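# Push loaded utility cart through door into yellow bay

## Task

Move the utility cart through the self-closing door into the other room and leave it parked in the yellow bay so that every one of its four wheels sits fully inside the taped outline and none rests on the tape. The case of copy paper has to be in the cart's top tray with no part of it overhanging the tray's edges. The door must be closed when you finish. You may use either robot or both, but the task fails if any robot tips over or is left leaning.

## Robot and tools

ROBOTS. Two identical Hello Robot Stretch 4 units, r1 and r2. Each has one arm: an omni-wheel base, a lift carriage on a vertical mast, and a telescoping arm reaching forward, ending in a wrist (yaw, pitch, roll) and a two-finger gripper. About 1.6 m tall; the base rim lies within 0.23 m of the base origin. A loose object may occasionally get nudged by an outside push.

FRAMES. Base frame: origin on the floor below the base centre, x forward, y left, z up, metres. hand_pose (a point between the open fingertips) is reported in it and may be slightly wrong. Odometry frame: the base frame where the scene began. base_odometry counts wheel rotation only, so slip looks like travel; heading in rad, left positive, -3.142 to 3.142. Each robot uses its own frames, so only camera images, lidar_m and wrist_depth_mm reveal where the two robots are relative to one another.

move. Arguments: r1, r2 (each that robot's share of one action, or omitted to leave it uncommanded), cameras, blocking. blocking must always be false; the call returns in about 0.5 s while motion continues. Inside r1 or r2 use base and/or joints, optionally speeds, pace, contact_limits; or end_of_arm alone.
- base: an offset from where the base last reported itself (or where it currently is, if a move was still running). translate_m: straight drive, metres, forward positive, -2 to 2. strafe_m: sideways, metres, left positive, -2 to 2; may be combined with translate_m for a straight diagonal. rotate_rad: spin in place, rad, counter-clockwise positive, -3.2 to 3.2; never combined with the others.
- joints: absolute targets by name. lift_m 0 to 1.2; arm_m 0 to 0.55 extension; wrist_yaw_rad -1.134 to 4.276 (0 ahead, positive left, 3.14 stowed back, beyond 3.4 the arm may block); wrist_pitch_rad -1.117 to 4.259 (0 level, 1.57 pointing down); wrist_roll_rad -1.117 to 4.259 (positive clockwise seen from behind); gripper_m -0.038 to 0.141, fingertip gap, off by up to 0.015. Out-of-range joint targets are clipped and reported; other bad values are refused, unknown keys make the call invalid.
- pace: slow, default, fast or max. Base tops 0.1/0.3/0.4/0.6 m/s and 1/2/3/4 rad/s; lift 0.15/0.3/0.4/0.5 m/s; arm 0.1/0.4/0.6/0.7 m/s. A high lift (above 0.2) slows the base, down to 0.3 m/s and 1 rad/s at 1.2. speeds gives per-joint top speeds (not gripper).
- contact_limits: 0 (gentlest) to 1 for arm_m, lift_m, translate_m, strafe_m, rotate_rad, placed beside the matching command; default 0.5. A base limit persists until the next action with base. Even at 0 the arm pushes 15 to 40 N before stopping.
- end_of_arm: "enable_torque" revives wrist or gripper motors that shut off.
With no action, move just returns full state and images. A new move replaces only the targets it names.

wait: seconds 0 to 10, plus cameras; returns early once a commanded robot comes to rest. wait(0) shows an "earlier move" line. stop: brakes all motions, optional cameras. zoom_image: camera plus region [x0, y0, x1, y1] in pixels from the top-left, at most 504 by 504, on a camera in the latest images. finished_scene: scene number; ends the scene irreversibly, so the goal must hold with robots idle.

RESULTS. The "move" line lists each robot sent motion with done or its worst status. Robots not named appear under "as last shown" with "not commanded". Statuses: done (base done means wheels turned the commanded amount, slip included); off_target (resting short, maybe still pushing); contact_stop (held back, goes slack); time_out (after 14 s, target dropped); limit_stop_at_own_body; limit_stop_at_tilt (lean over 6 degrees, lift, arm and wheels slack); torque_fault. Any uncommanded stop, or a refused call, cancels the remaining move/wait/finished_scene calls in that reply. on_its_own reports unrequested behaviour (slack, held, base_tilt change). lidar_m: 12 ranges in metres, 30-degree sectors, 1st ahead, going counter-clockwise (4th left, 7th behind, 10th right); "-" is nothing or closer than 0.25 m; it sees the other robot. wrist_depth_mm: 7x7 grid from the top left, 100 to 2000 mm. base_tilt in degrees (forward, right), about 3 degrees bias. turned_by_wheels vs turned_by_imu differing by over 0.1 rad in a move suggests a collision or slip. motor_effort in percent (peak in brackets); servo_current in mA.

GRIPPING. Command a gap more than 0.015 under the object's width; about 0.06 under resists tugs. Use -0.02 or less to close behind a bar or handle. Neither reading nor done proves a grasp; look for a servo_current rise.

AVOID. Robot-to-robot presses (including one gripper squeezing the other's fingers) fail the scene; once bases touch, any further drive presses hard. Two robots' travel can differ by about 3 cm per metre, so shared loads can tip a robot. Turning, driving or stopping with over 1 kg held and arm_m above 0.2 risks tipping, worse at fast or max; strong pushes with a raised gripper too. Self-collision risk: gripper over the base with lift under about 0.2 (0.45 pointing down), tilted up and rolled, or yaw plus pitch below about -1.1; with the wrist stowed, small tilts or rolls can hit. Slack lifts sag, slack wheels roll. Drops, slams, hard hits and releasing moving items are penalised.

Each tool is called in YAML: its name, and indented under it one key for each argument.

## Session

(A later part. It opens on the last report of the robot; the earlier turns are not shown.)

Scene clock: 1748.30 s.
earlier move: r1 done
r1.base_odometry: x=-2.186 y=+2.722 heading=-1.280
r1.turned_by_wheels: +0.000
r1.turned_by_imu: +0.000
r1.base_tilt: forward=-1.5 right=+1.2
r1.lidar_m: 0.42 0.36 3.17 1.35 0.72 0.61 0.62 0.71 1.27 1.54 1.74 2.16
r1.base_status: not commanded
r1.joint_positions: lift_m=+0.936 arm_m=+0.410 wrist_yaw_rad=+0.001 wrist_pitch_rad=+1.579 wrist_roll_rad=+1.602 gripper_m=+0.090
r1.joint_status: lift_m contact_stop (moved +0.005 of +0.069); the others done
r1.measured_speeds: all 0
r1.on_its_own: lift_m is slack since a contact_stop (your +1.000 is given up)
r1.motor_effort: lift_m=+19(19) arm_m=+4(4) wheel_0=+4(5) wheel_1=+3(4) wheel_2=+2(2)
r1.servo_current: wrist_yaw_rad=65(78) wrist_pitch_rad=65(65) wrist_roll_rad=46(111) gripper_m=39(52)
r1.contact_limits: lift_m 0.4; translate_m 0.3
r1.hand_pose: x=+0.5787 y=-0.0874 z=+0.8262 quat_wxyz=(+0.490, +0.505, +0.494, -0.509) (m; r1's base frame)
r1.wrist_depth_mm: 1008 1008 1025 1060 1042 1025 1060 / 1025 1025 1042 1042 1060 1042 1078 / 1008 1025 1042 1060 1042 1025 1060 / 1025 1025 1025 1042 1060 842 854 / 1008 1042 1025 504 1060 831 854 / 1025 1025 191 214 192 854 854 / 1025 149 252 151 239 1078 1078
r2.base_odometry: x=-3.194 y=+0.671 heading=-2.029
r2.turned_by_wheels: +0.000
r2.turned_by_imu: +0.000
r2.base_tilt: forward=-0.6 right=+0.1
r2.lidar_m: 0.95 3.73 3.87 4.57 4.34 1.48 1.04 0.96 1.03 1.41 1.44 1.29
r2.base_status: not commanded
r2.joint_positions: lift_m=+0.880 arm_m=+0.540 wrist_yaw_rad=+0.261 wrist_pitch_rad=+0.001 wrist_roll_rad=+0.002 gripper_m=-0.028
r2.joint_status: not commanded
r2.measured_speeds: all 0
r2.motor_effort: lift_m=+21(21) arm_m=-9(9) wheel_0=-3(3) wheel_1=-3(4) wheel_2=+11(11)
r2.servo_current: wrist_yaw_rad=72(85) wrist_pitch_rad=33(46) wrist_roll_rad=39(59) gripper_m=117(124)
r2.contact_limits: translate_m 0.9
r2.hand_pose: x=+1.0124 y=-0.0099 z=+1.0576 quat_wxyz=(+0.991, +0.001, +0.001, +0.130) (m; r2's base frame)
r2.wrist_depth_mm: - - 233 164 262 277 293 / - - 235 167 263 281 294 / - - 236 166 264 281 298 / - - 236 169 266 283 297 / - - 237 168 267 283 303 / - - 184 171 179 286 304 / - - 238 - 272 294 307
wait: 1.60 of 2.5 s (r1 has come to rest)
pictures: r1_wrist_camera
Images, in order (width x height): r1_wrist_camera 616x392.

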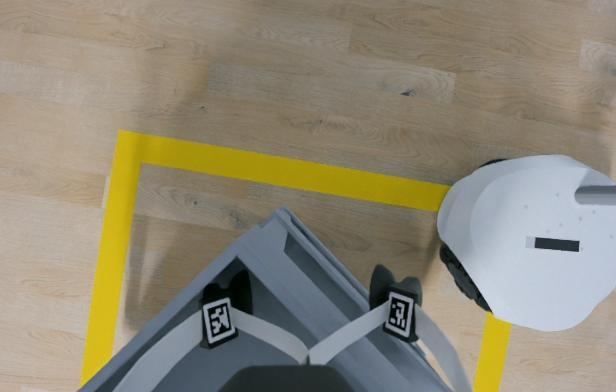

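move:
  blocking: false
  r1: {"joints":{"lift_m":1.15},"pace":"slow","contact_limits":{"lift_m":0.4}}
  cameras: []

wait:
  seconds: 3
  cameras: ["r1_wrist_camera","r1_head_camera"]

Scene clock: 1755.73 s.
move: r1 moving
r1.base_odometry: x=-2.186 y=+2.722 heading=-1.280
r1.turned_by_wheels: +0.000
r1.turned_by_imu: +0.000
r1.base_tilt: forward=-1.6 right=+1.3
r1.lidar_m: 0.42 0.35 3.18 1.36 0.75 0.61 0.60 0.72 1.24 1.53 1.73 2.14
r1.base_status: not commanded
r1.joint_positions: lift_m=+0.961 arm_m=+0.410 wrist_yaw_rad=+0.001 wrist_pitch_rad=+1.579 wrist_roll_rad=+1.601 gripper_m=+0.090
r1.joint_status: lift_m moving
r1.measured_speeds: translate_m=+0.000 strafe_m=+0.000 rotate_rad=+0.000 lift_m=+0.097 arm_m=+0.000 wrist_yaw_rad=+0.000 wrist_pitch_rad=+0.000 wrist_roll_rad=-0.001
r1.motor_effort: lift_m=+28(28) arm_m=+4(4) wheel_0=+4(5) wheel_1=+4(4) wheel_2=+2(2)
r1.servo_current: wrist_yaw_rad=46(59) wrist_pitch_rad=52(59) wrist_roll_rad=59(65) gripper_m=39(46)
r1.contact_limits: lift_m 0.4; translate_m 0.3
r1.hand_pose: x=+0.5787 y=-0.0874 z=+0.8510 quat_wxyz=(+0.491, +0.505, +0.495, -0.509) (m; r1's base frame)
r1.wrist_depth_mm: 1042 1042 1060 1060 1078 1078 1098 / 1042 1042 1042 1060 1060 1078 1098 / 1042 1060 1078 1078 1078 1098 1118 / 1042 1042 1060 1060 1078 878 866 / 1042 1060 1042 525 1078 866 878 / 1025 1042 196 258 187 866 866 / 1060 154 272 147 245 1078 1098
r2: as last shown
r2.lidar_m: 0.93 3.73 3.87 4.54 4.36 1.50 1.04 0.98 1.04 1.40 1.46 1.26
r2.servo_current: wrist_yaw_rad=72(72) wrist_pitch_rad=39(46) wrist_roll_rad=52(59) gripper_m=117(124)
r2.contact_limits: translate_m 0.9
r2.wrist_depth_mm: - - 234 164 260 278 291 / - - 235 167 263 281 294 / - - 236 166 263 282 298 / - - 236 170 264 282 296 / - - 237 167 267 283 300 / - - 184 171 180 287 303 / - - 237 - 272 294 306
pictures: none
No camera images: "cameras" was empty.

Scene clock: 1757.70 s.
earlier move: r1 done
r1.base_odometry: x=-2.186 y=+2.722 heading=-1.281
r1.turned_by_wheels: +0.000
r1.turned_by_imu: -0.001
r1.base_tilt: forward=-1.6 right=+1.2
r1.lidar_m: 0.40 0.35 3.16 1.34 0.75 0.60 0.62 0.70 1.25 1.57 1.76 2.15
r1.base_status: not commanded
r1.joint_positions: lift_m=+1.149 arm_m=+0.410 wrist_yaw_rad=+0.001 wrist_pitch_rad=+1.572 wrist_roll_rad=+1.601 gripper_m=+0.090
r1.joint_status: all done
r1.measured_speeds: all 0
r1.motor_effort: lift_m=+24(28) arm_m=+4(4) wheel_0=+3(5) wheel_1=+2(4) wheel_2=+1(2)
r1.servo_current: wrist_yaw_rad=46(59) wrist_pitch_rad=46(59) wrist_roll_rad=52(65) gripper_m=39(52)
r1.contact_limits: lift_m 0.4; translate_m 0.3
r1.hand_pose: x=+0.5806 y=-0.0874 z=+1.0393 quat_wxyz=(+0.492, +0.507, +0.493, -0.508) (m; r1's base frame)
r1.wrist_depth_mm: 1255 1229 1255 1255 1229 1255 1281 / 1229 1229 1229 1255 1229 1255 1281 / 1255 1255 1281 1229 1255 1255 1255 / 1255 1229 1255 1255 1255 1025 1255 / 1255 1255 1229 466 1255 1042 1042 / 1229 1229 214 469 193 1025 1255 / 1229 462 424 144 466 1255 1229
r2.base_odometry: x=-3.194 y=+0.671 heading=-2.029
r2.turned_by_wheels: +0.000
r2.turned_by_imu: +0.000
r2.base_tilt: forward=-0.6 right=+0.0
r2.lidar_m: 0.96 3.75 3.87 4.57 4.34 1.51 1.03 0.99 1.02 1.39 1.44 1.29
r2.base_status: not commanded
r2.joint_positions: lift_m=+0.880 arm_m=+0.540 wrist_yaw_rad=+0.261 wrist_pitch_rad=+0.001 wrist_roll_rad=+0.002 gripper_m=-0.028
r2.joint_status: not commanded
r2.measured_speeds: all 0
r2.motor_effort: lift_m=+21(21) arm_m=-9(9) wheel_0=-2(3) wheel_1=-3(4) wheel_2=+11(11)
r2.servo_current: wrist_yaw_rad=72(78) wrist_pitch_rad=39(46) wrist_roll_rad=52(59) gripper_m=117(124)
r2.contact_limits: translate_m 0.9
r2.hand_pose: x=+1.0124 y=-0.0099 z=+1.0576 quat_wxyz=(+0.991, +0.001, +0.001, +0.130) (m; r2's base frame)
r2.wrist_depth_mm: - - 233 164 260 278 293 / - - 235 167 262 279 294 / - - 236 166 263 281 297 / - - 237 170 265 283 297 / - - 239 167 267 283 301 / - - 184 171 180 289 303 / - - 238 - 272 294 306
wait: 1.97 of 3 s (r1 has come to rest)
pictures: r1_head_camera, r1_wrist_camera
Images, in order (width x height): r1_head_camera 420x560, r1_wrist_camera 616x392.

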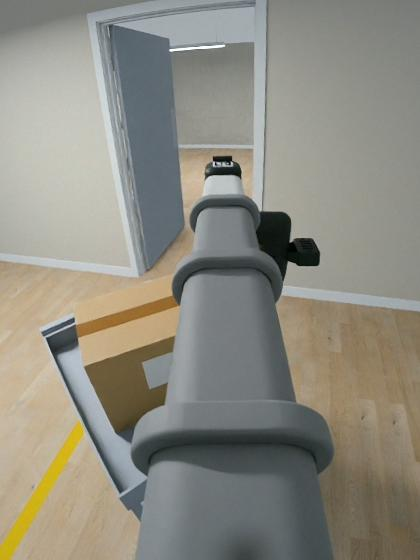

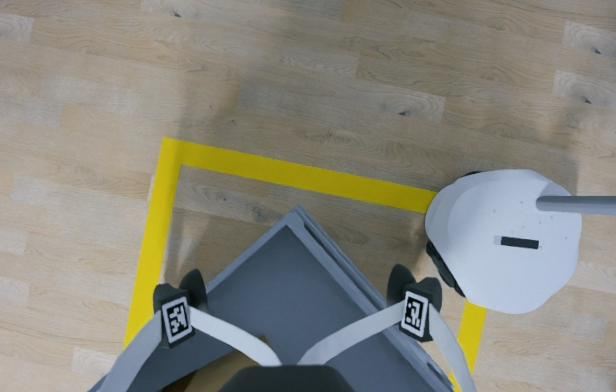

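move:
  blocking: false
  r1: {"base":{"translate_m":0.10,"strafe_m":0.07},"joints":{"arm_m":0.55,"gripper_m":-0.02},"pace":"slow"}
  cameras: []

wait:
  seconds: 3.5
  cameras: ["r1_wrist_camera"]

Scene clock: 1785.00 s.
move: r1 moving
r1.base_odometry: x=-2.175 y=+2.714 heading=-1.281
r1.turned_by_wheels: +0.000
r1.turned_by_imu: -0.001
r1.base_tilt: forward=-1.6 right=+1.3
r1.lidar_m: 0.40 0.35 3.17 1.38 0.74 0.61 0.64 0.73 1.28 1.55 1.78 2.15
r1.base_status: translate_m moving; strafe_m moving
r1.joint_positions: lift_m=+1.149 arm_m=+0.423 wrist_yaw_rad=+0.001 wrist_pitch_rad=+1.572 wrist_roll_rad=+1.601 gripper_m=+0.081
r1.joint_status: arm_m moving; gripper_m moving
joint sent to its limit — r1.arm_m, upper limit.
r1.measured_speeds: translate_m=+0.043 strafe_m=+0.031 rotate_rad=-0.001 lift_m=+0.000 arm_m=+0.049 wrist_yaw_rad=+0.000 wrist_pitch_rad=+0.000 wrist_roll_rad=+0.000
r1.motor_effort: lift_m=+24(25) arm_m=+5(6) wheel_0=-5(6) wheel_1=+5(6) wheel_2=-6(6)
r1.servo_current: wrist_yaw_rad=52(65) wrist_pitch_rad=46(46) wrist_roll_rad=52(72) gripper_m=59(72)
r1.contact_limits: lift_m 0.4
r1.hand_pose: x=+0.5933 y=-0.0874 z=+1.0393 quat_wxyz=(+0.492, +0.507, +0.493, -0.508) (m; r1's base frame)
r1.wrist_depth_mm: 1255 1255 1255 1205 1229 1229 1255 / 1255 1255 1229 1229 1255 1281 1255 / 1255 1255 1229 1255 1255 1281 1255 / 1281 1255 1281 1255 1229 1025 1060 / 1255 1229 1255 466 1255 1060 1060 / 1255 1255 211 462 195 1042 1255 / 1255 466 433 143 466 469 1308
r2: as last shown
r2.base_tilt: forward=-0.6 right=+0.1
r2.lidar_m: 0.95 3.77 3.88 4.54 4.34 1.49 1.05 0.99 1.04 1.39 1.46 1.26
r2.servo_current: wrist_yaw_rad=59(78) wrist_pitch_rad=46(46) wrist_roll_rad=46(52) gripper_m=117(124)
r2.contact_limits: translate_m 0.9
r2.wrist_depth_mm: - - 233 164 262 278 293 / - - 235 167 263 279 296 / - - 236 166 264 279 297 / - - 236 169 264 285 298 / - - 238 168 267 285 300 / - - 183 171 180 287 303 / - - 238 - 272 294 304
pictures: none
No camera images: "cameras" was empty.

Scene clock: 1788.40 s.
earlier move: r1 done
r1.base_odometry: x=-2.090 y=+2.647 heading=-1.281
r1.turned_by_wheels: +0.000
r1.turned_by_imu: +0.000
r1.base_tilt: forward=-1.6 right=+1.3
r1.lidar_m: 0.26 0.25 3.08 1.51 0.84 0.68 0.69 0.83 1.43 1.64 1.85 0.43
r1.base_status: done
r1.joint_positions: lift_m=+1.149 arm_m=+0.549 wrist_yaw_rad=+0.001 wrist_pitch_rad=+1.572 wrist_roll_rad=+1.601 gripper_m=-0.019
r1.joint_status: all done
joint sent to its limit — r1.arm_m, upper limit.
r1.measured_speeds: all 0
r1.motor_effort: lift_m=+24(25) arm_m=+5(7) wheel_0=-3(7) wheel_1=+2(9) wheel_2=-3(7)
r1.servo_current: wrist_yaw_rad=46(72) wrist_pitch_rad=39(52) wrist_roll_rad=52(72) gripper_m=52(85)
r1.contact_limits: lift_m 0.4
r1.hand_pose: x=+0.7193 y=-0.0874 z=+1.0393 quat_wxyz=(+0.492, +0.507, +0.493, -0.508) (m; r1's base frame)
r1.wrist_depth_mm: 1255 1229 1281 1229 1229 1255 1255 / 1255 1229 1255 1255 1255 1255 1255 / 1205 1255 1255 1255 1255 1255 1255 / 1205 1255 1255 1281 759 469 452 / 1229 1229 1255 1255 466 462 469 / 1255 1255 208 198 418 355 469 / 1281 1255 179 384 179 265 245
r2.base_odometry: x=-3.194 y=+0.671 heading=-2.029
r2.turned_by_wheels: +0.000
r2.turned_by_imu: +0.000
r2.base_tilt: forward=-0.6 right=+0.0
r2.lidar_m: 0.93 3.76 3.87 4.56 4.33 1.52 1.05 0.98 1.04 1.40 1.46 1.30
r2.base_status: not commanded
r2.joint_positions: lift_m=+0.880 arm_m=+0.540 wrist_yaw_rad=+0.261 wrist_pitch_rad=+0.001 wrist_roll_rad=+0.002 gripper_m=-0.028
r2.joint_status: not commanded
r2.measured_speeds: all 0
r2.motor_effort: lift_m=+21(21) arm_m=-9(9) wheel_0=-2(3) wheel_1=-3(4) wheel_2=+11(11)
r2.servo_current: wrist_yaw_rad=65(78) wrist_pitch_rad=46(46) wrist_roll_rad=46(59) gripper_m=117(124)
r2.contact_limits: translate_m 0.9
r2.hand_pose: x=+1.0124 y=-0.0099 z=+1.0576 quat_wxyz=(+0.991, +0.001, +0.001, +0.130) (m; r2's base frame)
r2.wrist_depth_mm: - - 233 164 262 278 293 / - - 234 167 263 279 294 / - - 236 166 264 282 297 / - - 237 169 266 283 298 / - - 237 167 266 285 301 / - - 183 172 180 287 304 / - - 237 - 272 294 306
wait: 3.40 of 3.5 s (r1 has come to rest)
pictures: r1_wrist_camera
Images, in order (width x height): r1_wrist_camera 616x392.

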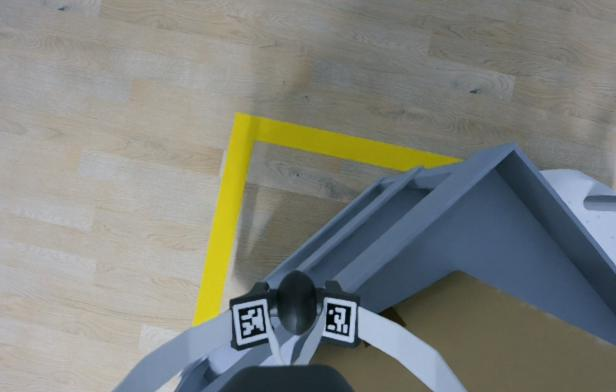

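move:
  blocking: false
  r1: {"base":{"strafe_m":-0.03},"pace":"slow"}
  cameras: []

wait:
  seconds: 1.5
  cameras: []

move:
  blocking: false
  r1: {"joints":{"lift_m":0.92},"pace":"slow","contact_limits":{"lift_m":0.2}}
  cameras: []

wait:
  seconds: 4
  cameras: ["r1_wrist_camera"]

Scene clock: 1801.47 s.
move: r1 moving
r1.base_odometry: x=-2.104 y=+2.643 heading=-1.281
r1.turned_by_wheels: +0.000
r1.turned_by_imu: +0.000
r1.base_tilt: forward=-1.5 right=+1.3
r1.lidar_m: 0.29 0.25 3.08 1.51 0.82 0.70 0.70 0.83 1.44 1.63 1.84 0.47
r1.base_status: strafe_m moving
r1.joint_positions: lift_m=+1.149 arm_m=+0.549 wrist_yaw_rad=+0.001 wrist_pitch_rad=+1.572 wrist_roll_rad=+1.601 gripper_m=-0.019
r1.joint_status: not commanded
r1.measured_speeds: translate_m=+0.000 strafe_m=-0.055 rotate_rad=-0.001 lift_m=+0.000 arm_m=+0.000 wrist_yaw_rad=+0.000 wrist_pitch_rad=+0.000 wrist_roll_rad=+0.000
r1.motor_effort: lift_m=+24(24) arm_m=+4(5) wheel_0=+5(8) wheel_1=-4(7) wheel_2=+0(2)
r1.servo_current: wrist_yaw_rad=39(65) wrist_pitch_rad=39(46) wrist_roll_rad=39(59) gripper_m=52(59)
r1.contact_limits: lift_m 0.4
r1.hand_pose: x=+0.7193 y=-0.0874 z=+1.0393 quat_wxyz=(+0.492, +0.507, +0.493, -0.508) (m; r1's base frame)
r1.wrist_depth_mm: 1229 1229 1255 1255 1255 1229 1281 / 1255 1229 1229 1255 1229 1281 1255 / 1229 1229 1281 1281 1281 1229 1229 / 1255 1229 1255 1205 878 459 1042 / 1255 1281 1281 1255 459 462 469 / 1229 1255 188 198 433 392 469 / 1255 1229 163 397 179 282 258
r2: as last shown
r2.lidar_m: 0.95 3.75 3.87 4.57 4.35 1.50 1.05 0.98 1.03 1.39 1.44 1.31
r2.motor_effort: lift_m=+21(21) arm_m=-9(9) wheel_0=-3(3) wheel_1=-3(4) wheel_2=+11(11)
r2.servo_current: wrist_yaw_rad=52(78) wrist_pitch_rad=39(46) wrist_roll_rad=46(59) gripper_m=117(124)
r2.contact_limits: translate_m 0.9
r2.wrist_depth_mm: - - 235 164 260 278 293 / - - 234 167 262 281 294 / - - 236 166 264 281 297 / - - 237 170 266 283 298 / - - 239 167 268 285 300 / - - 184 171 180 287 301 / - - 238 - 272 293 306
pictures: none
No camera images: "cameras" was empty.

Scene clock: 1802.27 s.
earlier move: r1 done
r1.base_odometry: x=-2.119 y=+2.638 heading=-1.281
r1.turned_by_wheels: +0.000
r1.turned_by_imu: +0.000
r1.base_tilt: forward=-1.6 right=+1.3
r1.lidar_m: 0.29 0.25 3.12 1.53 0.83 0.69 0.69 0.83 1.44 1.62 1.83 0.46
r1.base_status: done
r1.joint_positions: lift_m=+1.149 arm_m=+0.549 wrist_yaw_rad=+0.001 wrist_pitch_rad=+1.572 wrist_roll_rad=+1.601 gripper_m=-0.019
r1.joint_status: not commanded
r1.measured_speeds: all 0
r1.motor_effort: lift_m=+24(25) arm_m=+5(5) wheel_0=+3(8) wheel_1=-4(7) wheel_2=+0(2)
r1.servo_current: wrist_yaw_rad=39(65) wrist_pitch_rad=46(52) wrist_roll_rad=46(65) gripper_m=52(59)
r1.contact_limits: lift_m 0.4
r1.hand_pose: x=+0.7193 y=-0.0874 z=+1.0393 quat_wxyz=(+0.492, +0.507, +0.493, -0.508) (m; r1's base frame)
r1.wrist_depth_mm: 1229 1281 1255 1255 1255 1255 1255 / 1281 1255 1255 1229 1255 1255 1255 / 1255 1229 1229 1255 1255 1229 1229 / 1229 1281 1255 1229 1255 433 1042 / 1255 1255 1255 1281 466 469 466 / 1281 1255 208 198 455 466 469 / 1255 1308 163 183 170 306 296
r2.base_odometry: x=-3.194 y=+0.671 heading=-2.029
r2.turned_by_wheels: +0.000
r2.turned_by_imu: +0.000
r2.base_tilt: forward=-0.6 right=+0.1
r2.lidar_m: 0.95 3.74 3.87 4.54 4.34 1.48 1.04 1.00 1.02 1.40 1.45 1.25
r2.base_status: not commanded
r2.joint_positions: lift_m=+0.880 arm_m=+0.540 wrist_yaw_rad=+0.261 wrist_pitch_rad=+0.001 wrist_roll_rad=+0.002 gripper_m=-0.028
r2.joint_status: not commanded
r2.measured_speeds: all 0
r2.motor_effort: lift_m=+21(21) arm_m=-9(9) wheel_0=-2(3) wheel_1=-3(4) wheel_2=+11(11)
r2.servo_current: wrist_yaw_rad=59(78) wrist_pitch_rad=46(46) wrist_roll_rad=52(59) gripper_m=104(124)
r2.contact_limits: translate_m 0.9
r2.hand_pose: x=+1.0124 y=-0.0099 z=+1.0576 quat_wxyz=(+0.991, +0.001, +0.001, +0.130) (m; r2's base frame)
r2.wrist_depth_mm: - - 233 164 262 278 293 / - - 235 167 263 279 293 / - - 236 166 264 281 298 / - - 236 169 266 283 297 / - - 239 168 267 285 301 / - - 184 171 180 289 303 / - - 237 - 273 293 306
wait: 0.80 of 1.5 s (r1 has come to rest)
pictures: none
No camera images: "cameras" was empty.

Scene clock: 1802.77 s.
move: r1 moving
r1.base_odometry: x=-2.119 y=+2.638 heading=-1.281
r1.turned_by_wheels: +0.000
r1.turned_by_imu: +0.000
r1.base_tilt: forward=-1.6 right=+1.3
r1.lidar_m: 0.29 0.26 3.13 1.51 0.85 0.69 0.70 0.82 1.39 1.60 1.80 0.47
r1.base_status: not commanded
r1.joint_positions: lift_m=+1.125 arm_m=+0.549 wrist_yaw_rad=+0.001 wrist_pitch_rad=+1.572 wrist_roll_rad=+1.601 gripper_m=-0.019
r1.joint_status: lift_m moving
r1.measured_speeds: translate_m=+0.000 strafe_m=+0.000 rotate_rad=+0.000 lift_m=-0.097 arm_m=+0.000 wrist_yaw_rad=+0.000 wrist_pitch_rad=+0.000 wrist_roll_rad=+0.000
r1.motor_effort: lift_m=+12(25) arm_m=+4(5) wheel_0=+3(4) wheel_1=-3(4) wheel_2=+0(0)
r1.servo_current: wrist_yaw_rad=59(65) wrist_pitch_rad=39(52) wrist_roll_rad=52(65) gripper_m=59(59)
r1.contact_limits: lift_m 0.2
r1.hand_pose: x=+0.7193 y=-0.0874 z=+1.0150 quat_wxyz=(+0.492, +0.507, +0.493, -0.508) (m; r1's base frame)
r1.wrist_depth_mm: 1229 1229 1229 1229 1229 1229 1229 / 1229 1229 1255 1229 1205 1229 1255 / 1229 1229 1255 1229 1255 1205 1229 / 1205 1229 1205 1229 1229 436 1008 / 1229 1229 1229 1255 436 442 442 / 1229 1229 188 198 402 442 445 / 1229 1229 163 183 170 307 294
r2: as last shown
r2.lidar_m: 0.94 3.74 3.88 4.55 4.35 1.47 1.04 0.99 1.04 1.42 1.45 1.28
r2.motor_effort: lift_m=+21(21) arm_m=-9(9) wheel_0=-3(3) wheel_1=-3(4) wheel_2=+11(11)
r2.servo_current: wrist_yaw_rad=52(78) wrist_pitch_rad=39(46) wrist_roll_rad=46(59) gripper_m=111(117)
r2.contact_limits: translate_m 0.9
r2.wrist_depth_mm: - - 233 164 262 279 291 / - - 235 167 263 279 294 / - - 236 166 265 282 298 / - - 236 169 265 282 297 / - - 238 167 267 285 303 / - - 183 172 180 289 304 / - - 238 - 272 293 304
pictures: none
No camera images: "cameras" was empty.

Scene clock: 1804.83 s.
earlier move: r1 done
r1.base_odometry: x=-2.119 y=+2.638 heading=-1.281
r1.turned_by_wheels: +0.000
r1.turned_by_imu: +0.000
r1.base_tilt: forward=-1.6 right=+1.3
r1.lidar_m: 0.29 0.25 3.10 1.51 0.83 0.70 0.68 0.83 1.41 1.61 1.84 0.47
r1.base_status: not commanded
r1.joint_positions: lift_m=+0.920 arm_m=+0.549 wrist_yaw_rad=+0.001 wrist_pitch_rad=+1.572 wrist_roll_rad=+1.601 gripper_m=-0.019
r1.joint_status: all done
r1.measured_speeds: all 0
r1.motor_effort: lift_m=+12(25) arm_m=+5(5) wheel_0=+3(4) wheel_1=-3(4) wheel_2=+0(0)
r1.servo_current: wrist_yaw_rad=39(65) wrist_pitch_rad=52(52) wrist_roll_rad=52(65) gripper_m=59(65)
r1.contact_limits: lift_m 0.2
r1.hand_pose: x=+0.7193 y=-0.0874 z=+0.8103 quat_wxyz=(+0.492, +0.507, +0.493, -0.508) (m; r1's base frame)
r1.wrist_depth_mm: 1025 1008 1042 1042 1025 1025 1042 / 1025 1025 1008 1042 1042 1025 1025 / 1025 1025 1008 1025 1025 1042 1042 / 1025 1025 1008 1042 1025 424 327 / 1008 1025 1025 1042 - - 231 / 1008 1025 187 198 170 235 191 / 1008 1008 163 147 162 185 173
r2.base_odometry: x=-3.194 y=+0.671 heading=-2.029
r2.turned_by_wheels: +0.000
r2.turned_by_imu: +0.000
r2.base_tilt: forward=-0.6 right=+0.0
r2.lidar_m: 0.94 3.75 3.88 4.55 4.36 1.49 1.05 0.97 1.02 1.41 1.46 1.27
r2.base_status: not commanded
r2.joint_positions: lift_m=+0.880 arm_m=+0.540 wrist_yaw_rad=+0.261 wrist_pitch_rad=+0.001 wrist_roll_rad=+0.002 gripper_m=-0.028
r2.joint_status: not commanded
r2.measured_speeds: all 0
r2.motor_effort: lift_m=+21(21) arm_m=-9(9) wheel_0=-3(3) wheel_1=-3(4) wheel_2=+11(11)
r2.servo_current: wrist_yaw_rad=52(78) wrist_pitch_rad=39(46) wrist_roll_rad=52(59) gripper_m=124(124)
r2.contact_limits: translate_m 0.9
r2.hand_pose: x=+1.0124 y=-0.0099 z=+1.0576 quat_wxyz=(+0.991, +0.001, +0.001, +0.130) (m; r2's base frame)
r2.wrist_depth_mm: - - 233 164 262 279 293 / - - 234 167 260 279 294 / - - 236 166 264 282 298 / - - 237 169 266 283 298 / - - 237 168 267 283 304 / - - 183 171 179 287 303 / - - 238 - 271 294 306
wait: 2.07 of 4 s (r1 has come to rest)
pictures: r1_wrist_camera
Images, in order (width x height): r1_wrist_camera 616x392.

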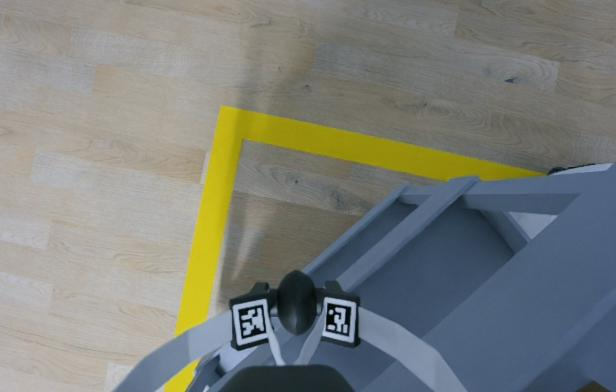

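move:
  blocking: false
  r1: {"base":{"translate_m":-0.08,"strafe_m":0.105},"pace":"slow","contact_limits":{"strafe_m":0.6}}
  cameras: []

wait:
  seconds: 3
  cameras: ["r1_wrist_camera"]

Scene clock: 1812.20 s.
move: r1 moving
r1.base_odometry: x=-2.112 y=+2.648 heading=-1.281
r1.turned_by_wheels: +0.000
r1.turned_by_imu: +0.000
r1.base_tilt: forward=-1.6 right=+1.3
r1.lidar_m: 0.29 0.25 3.10 1.54 0.82 0.69 0.68 0.83 1.38 1.62 1.82 0.45
r1.base_status: translate_m moving; strafe_m moving
r1.joint_positions: lift_m=+0.920 arm_m=+0.549 wrist_yaw_rad=+0.001 wrist_pitch_rad=+1.572 wrist_roll_rad=+1.601 gripper_m=-0.019
r1.joint_status: not commanded
r1.measured_speeds: translate_m=-0.029 strafe_m=+0.039 rotate_rad=+0.000 lift_m=+0.000 arm_m=+0.000 wrist_yaw_rad=+0.000 wrist_pitch_rad=+0.000 wrist_roll_rad=+0.000
r1.motor_effort: lift_m=+12(12) arm_m=+5(5) wheel_0=-5(9) wheel_1=+5(5) wheel_2=+5(6)
r1.servo_current: wrist_yaw_rad=52(65) wrist_pitch_rad=46(46) wrist_roll_rad=39(59) gripper_m=52(59)
r1.contact_limits: lift_m 0.2; strafe_m 0.6
r1.hand_pose: x=+0.7193 y=-0.0874 z=+0.8103 quat_wxyz=(+0.492, +0.507, +0.493, -0.508) (m; r1's base frame)
r1.wrist_depth_mm: 1025 1025 1042 1025 1025 1025 1025 / 1008 1025 1025 1008 1025 1025 1042 / 1008 1042 1025 1025 1042 1008 1042 / 1025 1008 1008 1025 1008 436 256 / 1025 1025 1025 1025 - 245 213 / 1025 1042 187 198 180 213 175 / 1025 1025 163 146 162 169 238
r2: as last shown
r2.base_tilt: forward=-0.6 right=+0.1
r2.lidar_m: 0.94 3.74 3.85 4.56 4.35 1.49 1.05 0.99 1.03 1.38 1.46 1.29
r2.servo_current: wrist_yaw_rad=78(78) wrist_pitch_rad=39(46) wrist_roll_rad=39(65) gripper_m=124(124)
r2.contact_limits: translate_m 0.9
r2.wrist_depth_mm: - - 233 164 262 278 293 / - - 236 167 263 279 294 / - - 236 166 264 281 298 / - - 236 169 266 283 298 / - - 238 167 267 285 300 / - - 184 172 180 287 303 / - - 238 - 271 293 304
pictures: none
No camera images: "cameras" was empty.

Scene clock: 1814.30 s.
earlier move: r1 done
r1.base_odometry: x=-2.041 y=+2.745 heading=-1.282
r1.turned_by_wheels: -0.001
r1.turned_by_imu: -0.003
r1.base_tilt: forward=-1.6 right=+1.3
r1.lidar_m: 0.30 0.27 3.02 1.30 0.72 0.60 0.60 0.69 1.24 1.70 1.92 0.50
r1.base_status: done
r1.joint_positions: lift_m=+0.920 arm_m=+0.549 wrist_yaw_rad=+0.001 wrist_pitch_rad=+1.562 wrist_roll_rad=+1.601 gripper_m=-0.019
r1.joint_status: not commanded
r1.measured_speeds: all 0
r1.motor_effort: lift_m=+12(12) arm_m=-4(5) wheel_0=-11(23) wheel_1=-1(6) wheel_2=-3(6)
r1.servo_current: wrist_yaw_rad=72(72) wrist_pitch_rad=52(65) wrist_roll_rad=39(72) gripper_m=52(59)
r1.contact_limits: lift_m 0.2; strafe_m 0.6
r1.hand_pose: x=+0.7222 y=-0.0874 z=+0.8103 quat_wxyz=(+0.495, +0.509, +0.491, -0.505) (m; r1's base frame)
r1.wrist_depth_mm: 1078 1025 1042 1008 1025 1042 1025 / 1060 1025 1025 1025 1025 1042 1025 / 1025 1042 1025 1042 1008 492 251 / 1042 1025 1025 1025 809 237 196 / 1042 1025 1042 1025 226 180 239 / 1042 1025 188 198 175 238 238 / 1042 1042 166 182 158 230 208
r2.base_odometry: x=-3.194 y=+0.671 heading=-2.029
r2.turned_by_wheels: +0.000
r2.turned_by_imu: +0.000
r2.base_tilt: forward=-0.7 right=+0.1
r2.lidar_m: 0.94 3.74 3.88 4.54 4.36 1.50 1.05 0.99 1.05 1.37 1.43 1.23
r2.base_status: not commanded
r2.joint_positions: lift_m=+0.880 arm_m=+0.540 wrist_yaw_rad=+0.261 wrist_pitch_rad=+0.001 wrist_roll_rad=+0.002 gripper_m=-0.028
r2.joint_status: not commanded
r2.measured_speeds: all 0
r2.motor_effort: lift_m=+21(21) arm_m=-9(9) wheel_0=-2(3) wheel_1=-3(4) wheel_2=+11(11)
r2.servo_current: wrist_yaw_rad=72(85) wrist_pitch_rad=33(46) wrist_roll_rad=52(65) gripper_m=117(124)
r2.contact_limits: translate_m 0.9
r2.hand_pose: x=+1.0124 y=-0.0099 z=+1.0576 quat_wxyz=(+0.991, +0.001, +0.001, +0.130) (m; r2's base frame)
r2.wrist_depth_mm: - - 233 164 262 279 291 / - - 235 167 263 281 293 / - - 236 166 264 281 297 / - - 237 169 265 283 298 / - - 238 168 267 283 301 / - - 183 171 179 286 303 / - - 237 - 272 293 307
wait: 2.10 of 3 s (r1 has come to rest)
pictures: r1_wrist_camera
Images, in order (width x height): r1_wrist_camera 616x392.

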